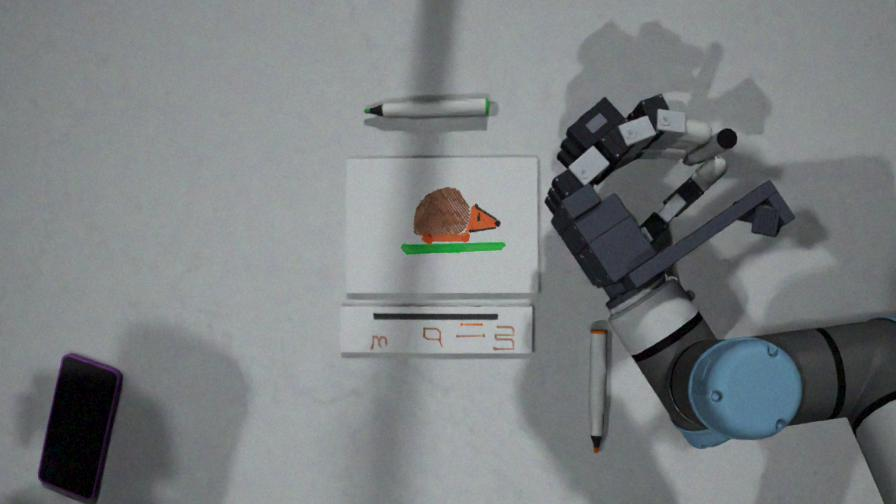

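move(target=[[0,0,0,0,0,0,0.33,0,-0.285,-0.275,0.757,-0.677,-0.315,-0.168,0.33,0,-0.285,-0.275,0.33,-0.12,-0.285,-0.275,0,-0.9,-0.050369,0.403748,-0.0544,0,0,0,0.43,0,-0.285,-0.275,0.757,-0.677,0.4,-0.168,0.40,0,-0.285,-0.275,0.43,-0.12,-0.285,-0.275,0.7,-0.9],
[0,0,0,0,0,0,0.33,0,-0.285,-0.275,0.757,-0.677,-0.315,-0.168,0.33,0,-0.285,-0.275,0.33,-0.12,-0.285,-0.275,0,-0.9,-0.043702,0.388748,-0.064,0,0,0,0.43,0,-0.285,-0.275,0.757,-0.677,0.4,-0.168,0.40,0,-0.285,-0.275,0.43,-0.12,-0.285,-0.275,0.7,-0.9],
[0,0,0,0,0,0,0.33,0,-0.285,-0.275,0.757,-0.677,-0.315,-0.168,0.33,0,-0.285,-0.275,0.33,-0.12,-0.285,-0.275,0,-0.9,-0.043702,0.388748,-0.06822,0,0,0,0.43,0,-0.285,-0.275,0.757,-0.677,0.4,-0.168,0.40,0,-0.285,-0.275,0.43,-0.12,-0.285,-0.275,0.7,-0.9],
[0,0,0,0,0,0,0.33,0,-0.285,-0.275,0.757,-0.677,-0.315,-0.168,0.33,0,-0.285,-0.275,0.33,-0.12,-0.285,-0.275,0,-0.9,-0.029053,0.383931,-0.06745,0,0,0,0.43,0,-0.285,-0.275,0.757,-0.677,0.4,-0.168,0.40,0,-0.285,-0.275,0.43,-0.12,-0.285,-0.275,0.7,-0.9],
[0,0,0,0,0,0,0.33,0,-0.285,-0.275,0.757,-0.677,-0.315,-0.168,0.33,0,-0.285,-0.275,0.33,-0.12,-0.285,-0.275,0,-0.9,-0.025857,0.376689,-0.06765,0,0,0,0.43,0,-0.285,-0.275,0.757,-0.677,0.4,-0.168,0.40,0,-0.285,-0.275,0.43,-0.12,-0.285,-0.275,0.7,-0.9],
[0,0,0,0,0,0,0.33,0,-0.285,-0.275,0.757,-0.677,-0.315,-0.168,0.33,0,-0.285,-0.275,0.33,-0.12,-0.285,-0.275,0,-0.9,-0.031,0.37075,-0.06815,0,0,0,0.43,0,-0.285,-0.275,0.757,-0.677,0.4,-0.168,0.40,0,-0.285,-0.275,0.43,-0.12,-0.285,-0.275,0.7,-0.9],
[0,0,0,0,0,0,0.33,0,-0.285,-0.275,0.757,-0.677,-0.315,-0.168,0.33,0,-0.285,-0.275,0.33,-0.12,-0.285,-0.275,0,-0.9,-0.031,0.37075,-0.0599,0,0,0,0.43,0,-0.285,-0.275,0.757,-0.677,0.4,-0.168,0.40,0,-0.285,-0.275,0.43,-0.12,-0.285,-0.275,0.7,-0.9],
[0,0,0,0,0,0,0.33,0,-0.285,-0.275,0.757,-0.677,-0.315,-0.168,0.33,0,-0.285,-0.275,0.33,-0.12,-0.285,-0.275,0,-0.9,-0.047593,0.379799,-0.0545,0,0,0,0.43,0,-0.285,-0.275,0.757,-0.677,0.4,-0.168,0.40,0,-0.285,-0.275,0.43,-0.12,-0.285,-0.275,0.7,-0.9],
[0,0,0,0,0,0,0.33,0,-0.285,-0.275,0.757,-0.677,-0.315,-0.168,0.33,0,-0.285,-0.275,0.33,-0.12,-0.285,-0.275,0,-0.9,-0.040926,0.364799,-0.0641,0,0,0,0.43,0,-0.285,-0.275,0.757,-0.677,0.4,-0.168,0.40,0,-0.285,-0.275,0.43,-0.12,-0.285,-0.275,0.7,-0.9],
[0,0,0,0,0,0,0.33,0,-0.285,-0.275,0.757,-0.677,-0.315,-0.168,0.33,0,-0.285,-0.275,0.33,-0.12,-0.285,-0.275,0,-0.9,-0.040926,0.364799,-0.06832,0,0,0,0.43,0,-0.285,-0.275,0.757,-0.677,0.4,-0.168,0.40,0,-0.285,-0.275,0.43,-0.12,-0.285,-0.275,0.7,-0.9],
[0,0,0,0,0,0,0.33,0,-0.285,-0.275,0.757,-0.677,-0.315,-0.168,0.33,0,-0.285,-0.275,0.33,-0.12,-0.285,-0.275,0,-0.9,-0.043218,0.363725,-0.0686,0,0,0,0.43,0,-0.285,-0.275,0.757,-0.677,0.4,-0.168,0.40,0,-0.285,-0.275,0.43,-0.12,-0.285,-0.275,0.7,-0.9],
[0,0,0,0,0,0,0.33,0,-0.285,-0.275,0.757,-0.677,-0.315,-0.168,0.33,0,-0.285,-0.275,0.33,-0.12,-0.285,-0.275,0,-0.9,-0.042104,0.361444,-0.06835,0,0,0,0.43,0,-0.285,-0.275,0.757,-0.677,0.4,-0.168,0.40,0,-0.285,-0.275,0.43,-0.12,-0.285,-0.275,0.7,-0.9],
[0,0,0,0,0,0,0.33,0,-0.285,-0.275,0.757,-0.677,-0.315,-0.168,0.33,0,-0.285,-0.275,0.33,-0.12,-0.285,-0.275,0,-0.9,-0.039812,0.362519,-0.0678,0,0,0,0.43,0,-0.285,-0.275,0.757,-0.677,0.4,-0.168,0.40,0,-0.285,-0.275,0.43,-0.12,-0.285,-0.275,0.7,-0.9],
[0,0,0,0,0,0,0.33,0,-0.285,-0.275,0.757,-0.677,-0.315,-0.168,0.33,0,-0.285,-0.275,0.33,-0.12,-0.285,-0.275,0,-0.9,-0.039812,0.362519,-0.06,0,0,0,0.43,0,-0.285,-0.275,0.757,-0.677,0.4,-0.168,0.40,0,-0.285,-0.275,0.43,-0.12,-0.285,-0.275,0.7,-0.9]], speed=[0.15,0.03,0.02,0.025,0.02,0.02,0.03,0.1,0.03,0.02,0.02,0.02,0.02,0.03], blend=[0,0.0005,0.0003,0.0003,0.0003,0.0003,0.002,0.001,0.0005,0.0003,0.0003,0.0003,0.0003,0])

move(target=[[0,0,0,0,0,0,0.33,0,-0.285,-0.275,0.757,-0.677,-0.315,-0.168,0.33,0,-0.285,-0.275,0.33,-0.12,-0.285,-0.275,0,-0.9,-0.047082,0.065478,0.0052,0,0,0,0.43,0,-0.285,-0.275,0.757,-0.677,0.4,-0.168,0.40,0,-0.285,-0.275,0.43,-0.12,-0.285,-0.275,0.7,-0.9],
[0,0,0,0,0,0,0.33,0,-0.285,-0.275,0.757,-0.677,-0.315,-0.168,0.33,0,-0.285,-0.275,0.33,-0.12,-0.285,-0.275,0,-0.9,-0.040415,0.050478,-0.0044,0,0,0,0.43,0,-0.285,-0.275,0.757,-0.677,0.4,-0.168,0.40,0,-0.285,-0.275,0.43,-0.12,-0.285,-0.275,0.7,-0.9],
[0,0,0,0,0,0,0.33,0,-0.285,-0.275,0.757,-0.677,-0.315,-0.168,0.33,0,-0.285,-0.275,0.33,-0.12,-0.285,-0.275,0,-0.9,-0.040415,0.050478,-0.00857,0,0,0,0.43,0,-0.285,-0.275,0.757,-0.677,0.4,-0.168,0.40,0,-0.285,-0.275,0.43,-0.12,-0.285,-0.275,0.7,-0.9],
[0,0,0,0,0,0,0.33,0,-0.285,-0.275,0.757,-0.677,-0.315,-0.168,0.33,0,-0.285,-0.275,0.33,-0.12,-0.285,-0.275,0,-0.9,-0.041528,0.037167,-0.00846,0,0,0,0.43,0,-0.285,-0.275,0.757,-0.677,0.4,-0.168,0.40,0,-0.285,-0.275,0.43,-0.12,-0.285,-0.275,0.7,-0.9],
[0,0,0,0,0,0,0.33,0,-0.285,-0.275,0.757,-0.677,-0.315,-0.168,0.33,0,-0.285,-0.275,0.33,-0.12,-0.285,-0.275,0,-0.9,-0.037966,0.032396,-0.00814,0,0,0,0.43,0,-0.285,-0.275,0.757,-0.677,0.4,-0.168,0.40,0,-0.285,-0.275,0.43,-0.12,-0.285,-0.275,0.7,-0.9],
[0,0,0,0,0,0,0.33,0,-0.285,-0.275,0.757,-0.677,-0.315,-0.168,0.33,0,-0.285,-0.275,0.33,-0.12,-0.285,-0.275,0,-0.9,-0.027245,0.029878,-0.00791,0,0,0,0.43,0,-0.285,-0.275,0.757,-0.677,0.4,-0.168,0.40,0,-0.285,-0.275,0.43,-0.12,-0.285,-0.275,0.7,-0.9],
[0,0,0,0,0,0,0.33,0,-0.285,-0.275,0.757,-0.677,-0.315,-0.168,0.33,0,-0.285,-0.275,0.33,-0.12,-0.285,-0.275,0,-0.9,-0.027245,0.029878,-0.0001,0,0,0,0.43,0,-0.285,-0.275,0.757,-0.677,0.4,-0.168,0.40,0,-0.285,-0.275,0.43,-0.12,-0.285,-0.275,0.7,-0.9],
[0,0,0,0,0,0,0.33,0,-0.285,-0.275,0.757,-0.677,-0.315,-0.168,0.33,0,-0.285,-0.275,0.33,-0.12,-0.285,-0.275,0,-0.9,-0.039236,0.135892,0.0057,0,0,0,0.43,0,-0.285,-0.275,0.757,-0.677,0.4,-0.168,0.40,0,-0.285,-0.275,0.43,-0.12,-0.285,-0.275,0.7,-0.9],
[0,0,0,0,0,0,0.33,0,-0.285,-0.275,0.757,-0.677,-0.315,-0.168,0.33,0,-0.285,-0.275,0.33,-0.12,-0.285,-0.275,0,-0.9,-0.032569,0.120892,-0.0039,0,0,0,0.43,0,-0.285,-0.275,0.757,-0.677,0.4,-0.168,0.40,0,-0.285,-0.275,0.43,-0.12,-0.285,-0.275,0.7,-0.9],
[0,0,0,0,0,0,0.33,0,-0.285,-0.275,0.757,-0.677,-0.315,-0.168,0.33,0,-0.285,-0.275,0.33,-0.12,-0.285,-0.275,0,-0.9,-0.032569,0.120892,-0.00805,0,0,0,0.43,0,-0.285,-0.275,0.757,-0.677,0.4,-0.168,0.40,0,-0.285,-0.275,0.43,-0.12,-0.285,-0.275,0.7,-0.9],
[0,0,0,0,0,0,0.33,0,-0.285,-0.275,0.757,-0.677,-0.315,-0.168,0.33,0,-0.285,-0.275,0.33,-0.12,-0.285,-0.275,0,-0.9,-0.037731,0.109056,-0.00809,0,0,0,0.43,0,-0.285,-0.275,0.757,-0.677,0.4,-0.168,0.40,0,-0.285,-0.275,0.43,-0.12,-0.285,-0.275,0.7,-0.9],
[0,0,0,0,0,0,0.33,0,-0.285,-0.275,0.757,-0.677,-0.315,-0.168,0.33,0,-0.285,-0.275,0.33,-0.12,-0.285,-0.275,0,-0.9,-0.035856,0.098649,-0.00783,0,0,0,0.43,0,-0.285,-0.275,0.757,-0.677,0.4,-0.168,0.40,0,-0.285,-0.275,0.43,-0.12,-0.285,-0.275,0.7,-0.9],
[0,0,0,0,0,0,0.33,0,-0.285,-0.275,0.757,-0.677,-0.315,-0.168,0.33,0,-0.285,-0.275,0.33,-0.12,-0.285,-0.275,0,-0.9,-0.039197,0.058716,-0.00831,0,0,0,0.43,0,-0.285,-0.275,0.757,-0.677,0.4,-0.168,0.40,0,-0.285,-0.275,0.43,-0.12,-0.285,-0.275,0.7,-0.9],
[0,0,0,0,0,0,0.33,0,-0.285,-0.275,0.757,-0.677,-0.315,-0.168,0.33,0,-0.285,-0.275,0.33,-0.12,-0.285,-0.275,0,-0.9,-0.039197,0.058716,-0.0001,0,0,0,0.43,0,-0.285,-0.275,0.757,-0.677,0.4,-0.168,0.40,0,-0.285,-0.275,0.43,-0.12,-0.285,-0.275,0.7,-0.9]], speed=[0.1,0.03,0.02,0.025,0.02,0.02,0.03,0.1,0.03,0.02,0.025,0.025,0.03,0.03], blend=[0.001,0.0005,0.0003,0.0003,0.0003,0.0003,0.002,0.001,0.0005,0.0003,0.0003,0.0003,0.0003,0])

Scene clock: 4278.27 s.
left_arm: end_effector_position=(+0.5500, +0.6000, +0.3500) hand_goal=(+0.330, +0.000, -0.286, -0.276, +0.756, -0.678, -0.316, -0.168, +0.330, +0.000, -0.286, -0.276, +0.330, -0.120, -0.286, -0.276) hand_measured=(+0.330, -0.002, -0.290, -0.280, +0.754, -0.678, -0.312, -0.170, +0.332, +0.000, -0.290, -0.280, +0.330, -0.118, -0.290, -0.280) hand_current_ma=(+0, +0, -1, -1, -1, +0, +2, +0, +0, +0, -1, -1, +0, +0, -1, -1) hand_state=(goal, goal, goal, goal, goal, goal, goal, goal, goal, goal, goal, goal, goal, goal, goal, goal) hand_current_limit=0.00 hand_speed=-0.90 end_effector_quat_wxyz=(+0.392, -0.510, +0.608, -0.466) | right_arm: end_effector_position=(+0.6891, -0.0685, +0.0736) hand_goal=(+0.430, +0.000, -0.286, -0.276, +0.756, -0.678, +0.400, -0.168, +0.400, +0.000, -0.286, -0.276, +0.430, -0.120, -0.286, -0.276) hand_measured=(+0.362, +0.000, -0.320, -0.290, +0.748, -0.678, -0.090, -0.208, +0.356, -0.004, -0.300, -0.282, +0.378, -0.126, -0.304, -0.284) hand_current_ma=(-216, +0, -78, -24, -13, -1, -467, -150, -122, -5, -26, -8, -152, -7, -36, -11) hand_state=(blocked, goal, blocked, goal, goal, goal, blocked, blocked, blocked, goal, goal, goal, blocked, goal, goal, goal) hand_current_limit=0.70 hand_speed=-0.90 end_effector_quat_wxyz=(-0.148, +0.714, +0.159, +0.666)
Joint positions: left_arm=[4.248 -1.476 -2.108 -0.292 0.397 3.838] | right_arm=[0.327 -0.804 1.518 -0.645 1.493 -1.577]
Joint torques (N m): left_arm=[-5.56 19.55 17.21 3.83 -2.77 -1.76] | right_arm=[9.96 -38 -27.43 -3.56 1.44 -1.11]
Wrist force (N, zeroed by zero_wrist_force): left_arm=[0.1 -0.1 0.4] | right_arm=[0.2 -0.2 0.0]
Wrist torque (N m, zeroed by zero_wrist_force): left_arm=[-0.05 0.01 -0.17] | right_arm=[-0.03 -0.03 -0.01]
Wrist force, peak (N, zeroed by zero_wrist_force): left_arm=[0.3 0.0 0.4] | right_arm=[0.2 5.6 -1.1]
Hand target: left_arm +0.5500, +0.6000, +0.3500; +0.392, -0.510, +0.608, -0.466 | right_arm +0.6891, -0.0684, +0.0734; -0.148, +0.714, +0.159, +0.666
Off the commanded pose: left_arm 0.000 m, 0 deg | right_arm 0.000 m, 0 deg.
move: done

Scene clock: 4283.27 s.
left_arm: end_effector_position=(+0.5500, +0.6000, +0.3500) hand_goal=(+0.330, +0.000, -0.286, -0.276, +0.756, -0.678, -0.316, -0.168, +0.330, +0.000, -0.286, -0.276, +0.330, -0.120, -0.286, -0.276) hand_measured=(+0.330, -0.002, -0.290, -0.280, +0.754, -0.678, -0.312, -0.170, +0.332, +0.000, -0.290, -0.280, +0.330, -0.118, -0.290, -0.280) hand_current_ma=(+0, +0, -1, -1, -1, +0, +2, +0, +0, +0, -1, -1, +0, +0, -1, -1) hand_state=(goal, goal, goal, goal, goal, goal, goal, goal, goal, goal, goal, goal, goal, goal, goal, goal) hand_current_limit=0.00 hand_speed=-0.90 end_effector_quat_wxyz=(+0.392, -0.510, +0.608, -0.466) | right_arm: end_effector_position=(+0.6656, -0.0332, +0.0736) hand_goal=(+0.430, +0.000, -0.286, -0.276, +0.756, -0.678, +0.400, -0.168, +0.400, +0.000, -0.286, -0.276, +0.430, -0.120, -0.286, -0.276) hand_measured=(+0.362, +0.000, -0.320, -0.290, +0.748, -0.678, -0.090, -0.210, +0.356, -0.004, -0.300, -0.282, +0.380, -0.126, -0.304, -0.284) hand_current_ma=(-213, +0, -78, -24, -14, -1, -468, -151, -118, -5, -26, -8, -147, -7, -36, -11) hand_state=(blocked, goal, blocked, goal, goal, goal, blocked, blocked, blocked, goal, goal, goal, blocked, goal, goal, goal) hand_current_limit=0.70 hand_speed=-0.90 end_effector_quat_wxyz=(-0.148, +0.714, +0.159, +0.666)
Joint positions: left_arm=[4.248 -1.476 -2.108 -0.292 0.397 3.838] | right_arm=[0.398 -0.801 1.514 -0.643 1.564 -1.572]
Joint torques (N m): left_arm=[-6.14 20.9 16.59 3.82 -2.58 -1.68] | right_arm=[10.09 -28.86 -30.51 -3.87 1.54 -0.94]
Wrist force (N, zeroed by zero_wrist_force): left_arm=[0.0 0.0 0.1] | right_arm=[0.3 -0.2 0.0]
Wrist torque (N m, zeroed by zero_wrist_force): left_arm=[-0.02 0.02 -0.18] | right_arm=[-0.04 -0.04 0.06]
Wrist force, peak (N, zeroed by zero_wrist_force): left_arm=[-0.1 0.0 0.4] | right_arm=[0.1 7.0 1.0]
Hand target: left_arm +0.5500, +0.6000, +0.3500; +0.392, -0.510, +0.608, -0.466 | right_arm +0.6656, -0.0331, +0.0733; -0.148, +0.714, +0.159, +0.666
Off the commanded pose: left_arm 0.000 m, 0 deg | right_arm 0.000 m, 0 deg.
move: done

move(target=[[0,0,0,0,0,0,0.33,0,-0.285,-0.275,0.757,-0.677,-0.315,-0.168,0.33,0,-0.285,-0.275,0.33,-0.12,-0.285,-0.275,0,-0.9,0.018121,0.090352,0.0061,0,0,0,0.43,0,-0.285,-0.275,0.757,-0.677,0.4,-0.168,0.40,0,-0.285,-0.275,0.43,-0.12,-0.285,-0.275,0.7,-0.9],
[0,0,0,0,0,0,0.33,0,-0.285,-0.275,0.757,-0.677,-0.315,-0.168,0.33,0,-0.285,-0.275,0.33,-0.12,-0.285,-0.275,0,-0.9,0.024788,0.075352,-0.0035,0,0,0,0.43,0,-0.285,-0.275,0.757,-0.677,0.4,-0.168,0.40,0,-0.285,-0.275,0.43,-0.12,-0.285,-0.275,0.7,-0.9],
[0,0,0,0,0,0,0.33,0,-0.285,-0.275,0.757,-0.677,-0.315,-0.168,0.33,0,-0.285,-0.275,0.33,-0.12,-0.285,-0.275,0,-0.9,0.024788,0.075352,-0.00762,0,0,0,0.43,0,-0.285,-0.275,0.757,-0.677,0.4,-0.168,0.40,0,-0.285,-0.275,0.43,-0.12,-0.285,-0.275,0.7,-0.9],
[0,0,0,0,0,0,0.33,0,-0.285,-0.275,0.757,-0.677,-0.315,-0.168,0.33,0,-0.285,-0.275,0.33,-0.12,-0.285,-0.275,0,-0.9,0.024162,0.065336,-0.00749,0,0,0,0.43,0,-0.285,-0.275,0.757,-0.677,0.4,-0.168,0.40,0,-0.285,-0.275,0.43,-0.12,-0.285,-0.275,0.7,-0.9],
[0,0,0,0,0,0,0.33,0,-0.285,-0.275,0.757,-0.677,-0.315,-0.168,0.33,0,-0.285,-0.275,0.33,-0.12,-0.285,-0.275,0,-0.9,0.024162,0.065336,0.0008,0,0,0,0.43,0,-0.285,-0.275,0.757,-0.677,0.4,-0.168,0.40,0,-0.285,-0.275,0.43,-0.12,-0.285,-0.275,0.7,-0.9],
[0,0,0,0,0,0,0.33,0,-0.285,-0.275,0.757,-0.677,-0.315,-0.168,0.33,0,-0.285,-0.275,0.33,-0.12,-0.285,-0.275,0,-0.9,0.018121,0.090352,0.0061,0,0,0,0.43,0,-0.285,-0.275,0.757,-0.677,0.4,-0.168,0.40,0,-0.285,-0.275,0.43,-0.12,-0.285,-0.275,0.7,-0.9],
[0,0,0,0,0,0,0.33,0,-0.285,-0.275,0.757,-0.677,-0.315,-0.168,0.33,0,-0.285,-0.275,0.33,-0.12,-0.285,-0.275,0,-0.9,0.024788,0.075352,-0.0035,0,0,0,0.43,0,-0.285,-0.275,0.757,-0.677,0.4,-0.168,0.40,0,-0.285,-0.275,0.43,-0.12,-0.285,-0.275,0.7,-0.9],
[0,0,0,0,0,0,0.33,0,-0.285,-0.275,0.757,-0.677,-0.315,-0.168,0.33,0,-0.285,-0.275,0.33,-0.12,-0.285,-0.275,0,-0.9,0.024788,0.075352,-0.00762,0,0,0,0.43,0,-0.285,-0.275,0.757,-0.677,0.4,-0.168,0.40,0,-0.285,-0.275,0.43,-0.12,-0.285,-0.275,0.7,-0.9],
[0,0,0,0,0,0,0.33,0,-0.285,-0.275,0.757,-0.677,-0.315,-0.168,0.33,0,-0.285,-0.275,0.33,-0.12,-0.285,-0.275,0,-0.9,0.040515,0.072052,-0.00683,0,0,0,0.43,0,-0.285,-0.275,0.757,-0.677,0.4,-0.168,0.40,0,-0.285,-0.275,0.43,-0.12,-0.285,-0.275,0.7,-0.9],
[0,0,0,0,0,0,0.33,0,-0.285,-0.275,0.757,-0.677,-0.315,-0.168,0.33,0,-0.285,-0.275,0.33,-0.12,-0.285,-0.275,0,-0.9,0.040515,0.072052,0.0011,0,0,0,0.43,0,-0.285,-0.275,0.757,-0.677,0.4,-0.168,0.40,0,-0.285,-0.275,0.43,-0.12,-0.285,-0.275,0.7,-0.9],
[0,0,0,0,0,0,0.33,0,-0.285,-0.275,0.757,-0.677,-0.315,-0.168,0.33,0,-0.285,-0.275,0.33,-0.12,-0.285,-0.275,0,-0.9,0.038523,0.095592,0.0064,0,0,0,0.43,0,-0.285,-0.275,0.757,-0.677,0.4,-0.168,0.40,0,-0.285,-0.275,0.43,-0.12,-0.285,-0.275,0.7,-0.9],
[0,0,0,0,0,0,0.33,0,-0.285,-0.275,0.757,-0.677,-0.315,-0.168,0.33,0,-0.285,-0.275,0.33,-0.12,-0.285,-0.275,0,-0.9,0.04519,0.080592,-0.0032,0,0,0,0.43,0,-0.285,-0.275,0.757,-0.677,0.4,-0.168,0.40,0,-0.285,-0.275,0.43,-0.12,-0.285,-0.275,0.7,-0.9],
[0,0,0,0,0,0,0.33,0,-0.285,-0.275,0.757,-0.677,-0.315,-0.168,0.33,0,-0.285,-0.275,0.33,-0.12,-0.285,-0.275,0,-0.9,0.04519,0.080592,-0.00732,0,0,0,0.43,0,-0.285,-0.275,0.757,-0.677,0.4,-0.168,0.40,0,-0.285,-0.275,0.43,-0.12,-0.285,-0.275,0.7,-0.9],
[0,0,0,0,0,0,0.33,0,-0.285,-0.275,0.757,-0.677,-0.315,-0.168,0.33,0,-0.285,-0.275,0.33,-0.12,-0.285,-0.275,0,-0.9,0.040515,0.072052,-0.00723,0,0,0,0.43,0,-0.285,-0.275,0.757,-0.677,0.4,-0.168,0.40,0,-0.285,-0.275,0.43,-0.12,-0.285,-0.275,0.7,-0.9],
[0,0,0,0,0,0,0.33,0,-0.285,-0.275,0.757,-0.677,-0.315,-0.168,0.33,0,-0.285,-0.275,0.33,-0.12,-0.285,-0.275,0,-0.9,0.040515,0.072052,0.0011,0,0,0,0.43,0,-0.285,-0.275,0.757,-0.677,0.4,-0.168,0.40,0,-0.285,-0.275,0.43,-0.12,-0.285,-0.275,0.7,-0.9]], speed=[0.1,0.03,0.02,0.02,0.03,0.06,0.03,0.02,0.025,0.03,0.06,0.03,0.02,0.02,0.03], blend=[0.001,0.0005,0.0003,0.0003,0.002,0.001,0.0005,0.0003,0.0003,0.002,0.001,0.0005,0.0003,0.0003,0])

move(target=[[0,0,0,0,0,0,0.33,0,-0.285,-0.275,0.757,-0.677,-0.315,-0.168,0.33,0,-0.285,-0.275,0.33,-0.12,-0.285,-0.275,0,-0.9,-0.001992,0.02354,0.0053,0,0,0,0.43,0,-0.285,-0.275,0.757,-0.677,0.4,-0.168,0.40,0,-0.285,-0.275,0.43,-0.12,-0.285,-0.275,0.7,-0.9],
[0,0,0,0,0,0,0.33,0,-0.285,-0.275,0.757,-0.677,-0.315,-0.168,0.33,0,-0.285,-0.275,0.33,-0.12,-0.285,-0.275,0,-0.9,0.004675,0.00854,-0.0043,0,0,0,0.43,0,-0.285,-0.275,0.757,-0.677,0.4,-0.168,0.40,0,-0.285,-0.275,0.43,-0.12,-0.285,-0.275,0.7,-0.9],
[0,0,0,0,0,0,0.33,0,-0.285,-0.275,0.757,-0.677,-0.315,-0.168,0.33,0,-0.285,-0.275,0.33,-0.12,-0.285,-0.275,0,-0.9,0.004675,0.00854,-0.00842,0,0,0,0.43,0,-0.285,-0.275,0.757,-0.677,0.4,-0.168,0.40,0,-0.285,-0.275,0.43,-0.12,-0.285,-0.275,0.7,-0.9],
[0,0,0,0,0,0,0.33,0,-0.285,-0.275,0.757,-0.677,-0.315,-0.168,0.33,0,-0.285,-0.275,0.33,-0.12,-0.285,-0.275,0,-0.9,0.020018,-0.003128,-0.00778,0,0,0,0.43,0,-0.285,-0.275,0.757,-0.677,0.4,-0.168,0.40,0,-0.285,-0.275,0.43,-0.12,-0.285,-0.275,0.7,-0.9],
[0,0,0,0,0,0,0.33,0,-0.285,-0.275,0.757,-0.677,-0.315,-0.168,0.33,0,-0.285,-0.275,0.33,-0.12,-0.285,-0.275,0,-0.9,0.020018,-0.003128,0.0002,0,0,0,0.43,0,-0.285,-0.275,0.757,-0.677,0.4,-0.168,0.40,0,-0.285,-0.275,0.43,-0.12,-0.285,-0.275,0.7,-0.9],
[0,0,0,0,0,0,0.33,0,-0.285,-0.275,0.757,-0.677,-0.315,-0.168,0.33,0,-0.285,-0.275,0.33,-0.12,-0.285,-0.275,0,-0.9,0.019104,0.02193,0.0056,0,0,0,0.43,0,-0.285,-0.275,0.757,-0.677,0.4,-0.168,0.40,0,-0.285,-0.275,0.43,-0.12,-0.285,-0.275,0.7,-0.9],
[0,0,0,0,0,0,0.33,0,-0.285,-0.275,0.757,-0.677,-0.315,-0.168,0.33,0,-0.285,-0.275,0.33,-0.12,-0.285,-0.275,0,-0.9,0.025771,0.00693,-0.004,0,0,0,0.43,0,-0.285,-0.275,0.757,-0.677,0.4,-0.168,0.40,0,-0.285,-0.275,0.43,-0.12,-0.285,-0.275,0.7,-0.9],
[0,0,0,0,0,0,0.33,0,-0.285,-0.275,0.757,-0.677,-0.315,-0.168,0.33,0,-0.285,-0.275,0.33,-0.12,-0.285,-0.275,0,-0.9,0.025771,0.00693,-0.00814,0,0,0,0.43,0,-0.285,-0.275,0.757,-0.677,0.4,-0.168,0.40,0,-0.285,-0.275,0.43,-0.12,-0.285,-0.275,0.7,-0.9],
[0,0,0,0,0,0,0.33,0,-0.285,-0.275,0.757,-0.677,-0.315,-0.168,0.33,0,-0.285,-0.275,0.33,-0.12,-0.285,-0.275,0,-0.9,0.020018,-0.003128,-0.00818,0,0,0,0.43,0,-0.285,-0.275,0.757,-0.677,0.4,-0.168,0.40,0,-0.285,-0.275,0.43,-0.12,-0.285,-0.275,0.7,-0.9],
[0,0,0,0,0,0,0.33,0,-0.285,-0.275,0.757,-0.677,-0.315,-0.168,0.33,0,-0.285,-0.275,0.33,-0.12,-0.285,-0.275,0,-0.9,0.020018,-0.003128,0.0002,0,0,0,0.43,0,-0.285,-0.275,0.757,-0.677,0.4,-0.168,0.40,0,-0.285,-0.275,0.43,-0.12,-0.285,-0.275,0.7,-0.9]], speed=[0.06,0.03,0.02,0.025,0.03,0.06,0.03,0.02,0.02,0.03], blend=[0.001,0.0005,0.0003,0.0003,0.002,0.001,0.0005,0.0003,0.0003,0])

move(target=[[0,0,0,0,0,0,0.33,0,-0.285,-0.275,0.757,-0.677,-0.315,-0.168,0.33,0,-0.285,-0.275,0.33,-0.12,-0.285,-0.275,0,-0.9,-0.000914,0.025058,0.0054,0,0,0,0.43,0,-0.285,-0.275,0.757,-0.677,0.4,-0.168,0.40,0,-0.285,-0.275,0.43,-0.12,-0.285,-0.275,0.7,-0.9],
[0,0,0,0,0,0,0.33,0,-0.285,-0.275,0.757,-0.677,-0.315,-0.168,0.33,0,-0.285,-0.275,0.33,-0.12,-0.285,-0.275,0,-0.9,0.005753,0.010058,-0.0042,0,0,0,0.43,0,-0.285,-0.275,0.757,-0.677,0.4,-0.168,0.40,0,-0.285,-0.275,0.43,-0.12,-0.285,-0.275,0.7,-0.9],
[0,0,0,0,0,0,0.33,0,-0.285,-0.275,0.757,-0.677,-0.315,-0.168,0.33,0,-0.285,-0.275,0.33,-0.12,-0.285,-0.275,0,-0.9,0.005753,0.010058,-0.00834,0,0,0,0.43,0,-0.285,-0.275,0.757,-0.677,0.4,-0.168,0.40,0,-0.285,-0.275,0.43,-0.12,-0.285,-0.275,0.7,-0.9],
[0,0,0,0,0,0,0.33,0,-0.285,-0.275,0.757,-0.677,-0.315,-0.168,0.33,0,-0.285,-0.275,0.33,-0.12,-0.285,-0.275,0,-0.9,0.016073,-0.006725,-0.0078,0,0,0,0.43,0,-0.285,-0.275,0.757,-0.677,0.4,-0.168,0.40,0,-0.285,-0.275,0.43,-0.12,-0.285,-0.275,0.7,-0.9],
[0,0,0,0,0,0,0.33,0,-0.285,-0.275,0.757,-0.677,-0.315,-0.168,0.33,0,-0.285,-0.275,0.33,-0.12,-0.285,-0.275,0,-0.9,0.026934,-0.002522,-0.00752,0,0,0,0.43,0,-0.285,-0.275,0.757,-0.677,0.4,-0.168,0.40,0,-0.285,-0.275,0.43,-0.12,-0.285,-0.275,0.7,-0.9],
[0,0,0,0,0,0,0.33,0,-0.285,-0.275,0.757,-0.677,-0.315,-0.168,0.33,0,-0.285,-0.275,0.33,-0.12,-0.285,-0.275,0,-0.9,0.028323,-0.016225,-0.00799,0,0,0,0.43,0,-0.285,-0.275,0.757,-0.677,0.4,-0.168,0.40,0,-0.285,-0.275,0.43,-0.12,-0.285,-0.275,0.7,-0.9],
[0,0,0,0,0,0,0.33,0,-0.285,-0.275,0.757,-0.677,-0.315,-0.168,0.33,0,-0.285,-0.275,0.33,-0.12,-0.285,-0.275,0,-0.9,0.039775,-0.0138,-0.00752,0,0,0,0.43,0,-0.285,-0.275,0.757,-0.677,0.4,-0.168,0.40,0,-0.285,-0.275,0.43,-0.12,-0.285,-0.275,0.7,-0.9],
[0,0,0,0,0,0,0.33,0,-0.285,-0.275,0.757,-0.677,-0.315,-0.168,0.33,0,-0.285,-0.275,0.33,-0.12,-0.285,-0.275,0,-0.9,0.037931,-0.032053,-0.00795,0,0,0,0.43,0,-0.285,-0.275,0.757,-0.677,0.4,-0.168,0.40,0,-0.285,-0.275,0.43,-0.12,-0.285,-0.275,0.7,-0.9],
[0,0,0,0,0,0,0.33,0,-0.285,-0.275,0.757,-0.677,-0.315,-0.168,0.33,0,-0.285,-0.275,0.33,-0.12,-0.285,-0.275,0,-0.9,0.037931,-0.032053,0.0003,0,0,0,0.43,0,-0.285,-0.275,0.757,-0.677,0.4,-0.168,0.40,0,-0.285,-0.275,0.43,-0.12,-0.285,-0.275,0.7,-0.9]], speed=[0.06,0.03,0.02,0.025,0.025,0.025,0.025,0.025,0.03], blend=[0.001,0.0005,0.0003,0.0003,0.0003,0.0003,0.0003,0.0003,0])

move(target=[0,0,0,0,0,0,0.33,0,-0.285,-0.275,0.757,-0.677,-0.315,-0.168,0.33,0,-0.285,-0.275,0.33,-0.12,-0.285,-0.275,0,-0.9,0.03,-0.42,0.06,0,0,0,0.43,0,-0.285,-0.275,0.757,-0.677,0.4,-0.168,0.40,0,-0.285,-0.275,0.43,-0.12,-0.285,-0.275,0.7,-0.9], speed=0.2, cameras=["cam_above"])

zoom_image(camera="cam_above", region=[395, 170, 505, 280])

Scene clock: 4327.07 s.
left_arm: end_effector_position=(+0.5500, +0.6000, +0.3500) hand_goal=(+0.330, +0.000, -0.286, -0.276, +0.756, -0.678, -0.316, -0.168, +0.330, +0.000, -0.286, -0.276, +0.330, -0.120, -0.286, -0.276) hand_measured=(+0.330, -0.002, -0.290, -0.280, +0.754, -0.678, -0.312, -0.170, +0.332, +0.000, -0.290, -0.280, +0.330, -0.118, -0.290, -0.280) hand_current_ma=(+0, +0, -1, -1, -1, +0, +2, +0, +0, +0, -1, -1, +0, +0, -1, -1) hand_state=(goal, goal, goal, goal, goal, goal, goal, goal, goal, goal, goal, goal, goal, goal, goal, goal) hand_current_limit=0.00 hand_speed=-0.90 end_effector_quat_wxyz=(+0.392, -0.510, +0.608, -0.466) | right_arm: end_effector_position=(+0.6899, +0.0100, +0.0742) hand_goal=(+0.430, +0.000, -0.286, -0.276, +0.756, -0.678, +0.400, -0.168, +0.400, +0.000, -0.286, -0.276, +0.430, -0.120, -0.286, -0.276) hand_measured=(+0.362, +0.000, -0.320, -0.290, +0.748, -0.678, -0.090, -0.210, +0.358, -0.004, -0.300, -0.282, +0.380, -0.126, -0.304, -0.284) hand_current_ma=(-213, +0, -78, -24, -14, -1, -467, -154, -117, -5, -26, -8, -146, -7, -36, -11) hand_state=(blocked, goal, blocked, goal, goal, goal, blocked, blocked, blocked, goal, goal, goal, blocked, goal, goal, goal) hand_current_limit=0.70 hand_speed=-0.90 end_effector_quat_wxyz=(-0.148, +0.714, +0.159, +0.666)
Joint positions: left_arm=[4.248 -1.476 -2.108 -0.292 0.397 3.838] | right_arm=[0.445 -0.715 1.338 -0.554 1.61 -1.568]
Joint torques (N m): left_arm=[-6.12 20.15 16.46 3.85 -2.8 -1.77] | right_arm=[7.51 -38.87 -31.86 -3.68 1.46 -1.46]
Wrist force (N, zeroed by zero_wrist_force): left_arm=[0.0 0.1 0.1] | right_arm=[0.2 0.2 -0.4]
Wrist torque (N m, zeroed by zero_wrist_force): left_arm=[-0.01 0.02 -0.18] | right_arm=[0.04 0.01 0.07]
Wrist force, peak (N, zeroed by zero_wrist_force): left_arm=[0.2 0.0 0.4] | right_arm=[3.1 -1.4 0.0]
Hand target: left_arm +0.5500, +0.6000, +0.3500; +0.392, -0.510, +0.608, -0.466 | right_arm +0.6899, +0.0101, +0.0740; -0.148, +0.714, +0.159, +0.666
Off the commanded pose: left_arm 0.000 m, 0 deg | right_arm 0.000 m, 0 deg.
move: done

Scene clock: 4330.00 s.
left_arm: end_effector_position=(+0.5500, +0.6000, +0.3500) hand_goal=(+0.330, +0.000, -0.286, -0.276, +0.756, -0.678, -0.316, -0.168, +0.330, +0.000, -0.286, -0.276, +0.330, -0.120, -0.286, -0.276) hand_measured=(+0.330, -0.002, -0.290, -0.280, +0.754, -0.678, -0.312, -0.170, +0.332, +0.000, -0.290, -0.280, +0.330, -0.118, -0.290, -0.280) hand_current_ma=(+0, +0, -1, -1, -1, +0, +2, +0, +0, +0, -1, -1, +0, +0, -1, -1) hand_state=(goal, goal, goal, goal, goal, goal, goal, goal, goal, goal, goal, goal, goal, goal, goal, goal) hand_current_limit=0.00 hand_speed=-0.90 end_effector_quat_wxyz=(+0.392, -0.510, +0.608, -0.466) | right_arm: end_effector_position=(+0.7019, +0.0081, +0.0744) hand_goal=(+0.430, +0.000, -0.286, -0.276, +0.756, -0.678, +0.400, -0.168, +0.400, +0.000, -0.286, -0.276, +0.430, -0.120, -0.286, -0.276) hand_measured=(+0.362, +0.000, -0.320, -0.290, +0.748, -0.678, -0.090, -0.210, +0.358, -0.004, -0.302, -0.282, +0.380, -0.126, -0.306, -0.284) hand_current_ma=(-213, +0, -79, -24, -14, -1, -467, -154, -117, -5, -27, -8, -146, -7, -37, -12) hand_state=(blocked, goal, blocked, goal, goal, goal, blocked, blocked, blocked, goal, goal, goal, blocked, goal, goal, goal) hand_current_limit=0.70 hand_speed=-0.90 end_effector_quat_wxyz=(-0.148, +0.714, +0.159, +0.666)
Joint positions: left_arm=[4.248 -1.476 -2.108 -0.292 0.397 3.838] | right_arm=[0.434 -0.698 1.305 -0.537 1.599 -1.569]
Joint torques (N m): left_arm=[-5.05 20.7 16.58 4 -2.92 -1.62] | right_arm=[6.94 -37.59 -32.36 -3.88 1.3 -1.46]
Wrist force (N, zeroed by zero_wrist_force): left_arm=[0.2 0.1 0.2] | right_arm=[0.4 0.1 -0.3]
Wrist torque (N m, zeroed by zero_wrist_force): left_arm=[-0.02 0.00 -0.16] | right_arm=[0.01 -0.01 0.05]
Wrist force, peak (N, zeroed by zero_wrist_force): left_arm=[-0.1 0.1 0.5] | right_arm=[3.1 -0.3 0.4]
Hand target: left_arm +0.5500, +0.6000, +0.3500; +0.392, -0.510, +0.608, -0.466 | right_arm +0.7019, +0.0082, +0.0741; -0.148, +0.714, +0.159, +0.666
Off the commanded pose: left_arm 0.000 m, 0 deg | right_arm 0.000 m, 0 deg.
move: done

Scene clock: 4333.03 s.
left_arm: end_effector_position=(+0.5500, +0.6000, +0.3500) hand_goal=(+0.330, +0.000, -0.286, -0.276, +0.756, -0.678, -0.316, -0.168, +0.330, +0.000, -0.286, -0.276, +0.330, -0.120, -0.286, -0.276) hand_measured=(+0.330, -0.002, -0.290, -0.280, +0.754, -0.678, -0.312, -0.170, +0.332, +0.000, -0.290, -0.280, +0.330, -0.118, -0.290, -0.280) hand_current_ma=(+0, +0, -1, -1, -1, +0, +2, +0, +0, +0, -1, -1, +0, +0, -1, -1) hand_state=(goal, goal, goal, goal, goal, goal, goal, goal, goal, goal, goal, goal, goal, goal, goal, goal) hand_current_limit=0.00 hand_speed=-0.90 end_effector_quat_wxyz=(+0.392, -0.510, +0.608, -0.466) | right_arm: end_effector_position=(+0.7247, -0.0111, +0.0745) hand_goal=(+0.430, +0.000, -0.286, -0.276, +0.756, -0.678, +0.400, -0.168, +0.400, +0.000, -0.286, -0.276, +0.430, -0.120, -0.286, -0.276) hand_measured=(+0.362, +0.000, -0.320, -0.290, +0.748, -0.678, -0.090, -0.210, +0.358, -0.004, -0.302, -0.282, +0.380, -0.126, -0.306, -0.284) hand_current_ma=(-213, +0, -79, -24, -14, -1, -468, -154, -117, -5, -27, -8, -146, -7, -37, -12) hand_state=(blocked, goal, blocked, goal, goal, goal, blocked, blocked, blocked, goal, goal, goal, blocked, goal, goal, goal) hand_current_limit=0.70 hand_speed=-0.90 end_effector_quat_wxyz=(-0.148, +0.714, +0.159, +0.666)
Joint positions: left_arm=[4.248 -1.476 -2.108 -0.292 0.397 3.838] | right_arm=[0.391 -0.685 1.277 -0.523 1.557 -1.572]
Joint torques (N m): left_arm=[-5.95 20.22 16.23 3.72 -2.65 -1.57] | right_arm=[10.4 -38.39 -32.39 -3.63 1.46 -1.35]
Wrist force (N, zeroed by zero_wrist_force): left_arm=[0.2 -0.1 0.1] | right_arm=[-0.1 0.3 -0.2]
Wrist torque (N m, zeroed by zero_wrist_force): left_arm=[-0.02 -0.01 -0.16] | right_arm=[0.02 0.04 0.04]
Wrist force, peak (N, zeroed by zero_wrist_force): left_arm=[-0.2 -0.1 0.4] | right_arm=[2.5 -0.8 -0.8]
Hand target: left_arm +0.5500, +0.6000, +0.3500; +0.392, -0.510, +0.608, -0.466 | right_arm +0.7247, -0.0110, +0.0743; -0.148, +0.714, +0.159, +0.666
Off the commanded pose: left_arm 0.000 m, 0 deg | right_arm 0.000 m, 0 deg.
move: done

Scene clock: 4334.77 s.
left_arm: end_effector_position=(+0.5500, +0.6000, +0.3500) hand_goal=(+0.330, +0.000, -0.286, -0.276, +0.756, -0.678, -0.316, -0.168, +0.330, +0.000, -0.286, -0.276, +0.330, -0.120, -0.286, -0.276) hand_measured=(+0.330, -0.002, -0.290, -0.280, +0.754, -0.678, -0.312, -0.170, +0.332, +0.000, -0.290, -0.280, +0.330, -0.118, -0.290, -0.280) hand_current_ma=(+0, +0, -1, -1, -1, +0, +2, +0, +0, +0, -1, -1, +0, +0, -1, -1) hand_state=(goal, goal, goal, goal, goal, goal, goal, goal, goal, goal, goal, goal, goal, goal, goal, goal) hand_current_limit=0.00 hand_speed=-0.90 end_effector_quat_wxyz=(+0.392, -0.510, +0.608, -0.466) | right_arm: end_effector_position=(+0.7426, -0.2630, +0.1104) hand_goal=(+0.430, +0.000, -0.286, -0.276, +0.756, -0.678, +0.400, -0.168, +0.400, +0.000, -0.286, -0.276, +0.430, -0.120, -0.286, -0.276) hand_measured=(+0.362, +0.000, -0.320, -0.290, +0.746, -0.678, -0.090, -0.210, +0.358, -0.006, -0.302, -0.282, +0.380, -0.126, -0.306, -0.284) hand_current_ma=(-213, +0, -79, -24, -14, -1, -468, -154, -117, -5, -27, -8, -146, -7, -37, -12) hand_state=(blocked, goal, blocked, goal, goal, goal, blocked, blocked, blocked, goal, goal, goal, blocked, goal, goal, goal) hand_current_limit=0.70 hand_speed=-0.90 end_effector_quat_wxyz=(-0.148, +0.714, +0.159, +0.666)
Joint positions: left_arm=[4.248 -1.476 -2.108 -0.292 0.397 3.838] | right_arm=[-0.028 -0.912 1.605 -0.617 1.139 -1.603]
Joint torques (N m): left_arm=[-5.66 21.11 15.84 3.72 -2.72 -1.72] | right_arm=[-0.98 -20.88 -31.31 -0.16 -0.02 1.47]
Wrist force (N, zeroed by zero_wrist_force): left_arm=[-0.1 0.0 0.0] | right_arm=[0.1 0.2 -0.4]
Wrist torque (N m, zeroed by zero_wrist_force): left_arm=[-0.02 0.03 -0.19] | right_arm=[0.05 0.02 0.03]
Wrist force, peak (N, zeroed by zero_wrist_force): left_arm=[0.0 -0.1 0.4] | right_arm=[0.4 7.8 -2.0]
Hand target: left_arm +0.5500, +0.6000, +0.3500; +0.392, -0.510, +0.608, -0.466 | right_arm +0.7427, -0.2630, +0.1103; -0.148, +0.714, +0.159, +0.666
Off the commanded pose: left_arm 0.000 m, 0 deg | right_arm 0.000 m, 0 deg.
move: done
Images, in order (width x height): cam_above 896x504.

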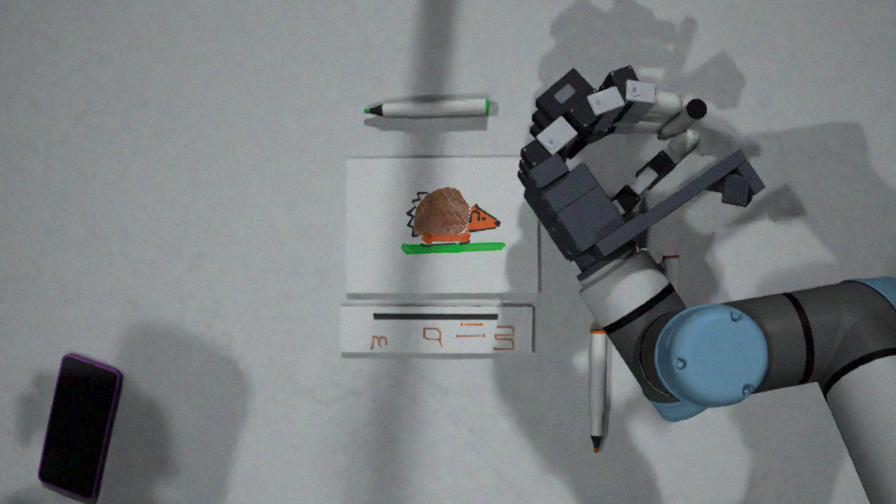

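Scaled by 4.582.

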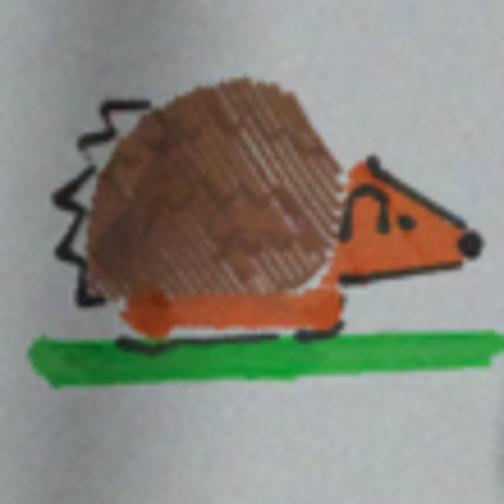

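zoom_image(camera="cam_above", region=[400, 185, 450, 250])

zoom_image(camera="cam_above", region=[445, 195, 510, 255])

Scaled by 7.754.

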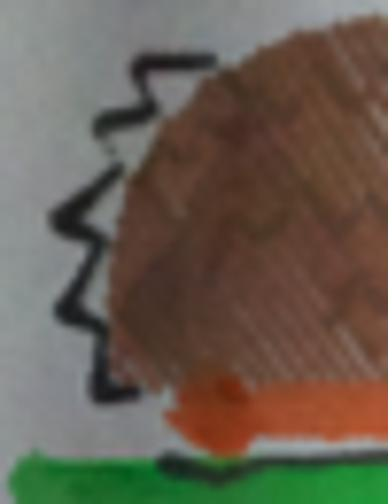

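Scaled by 7.754.

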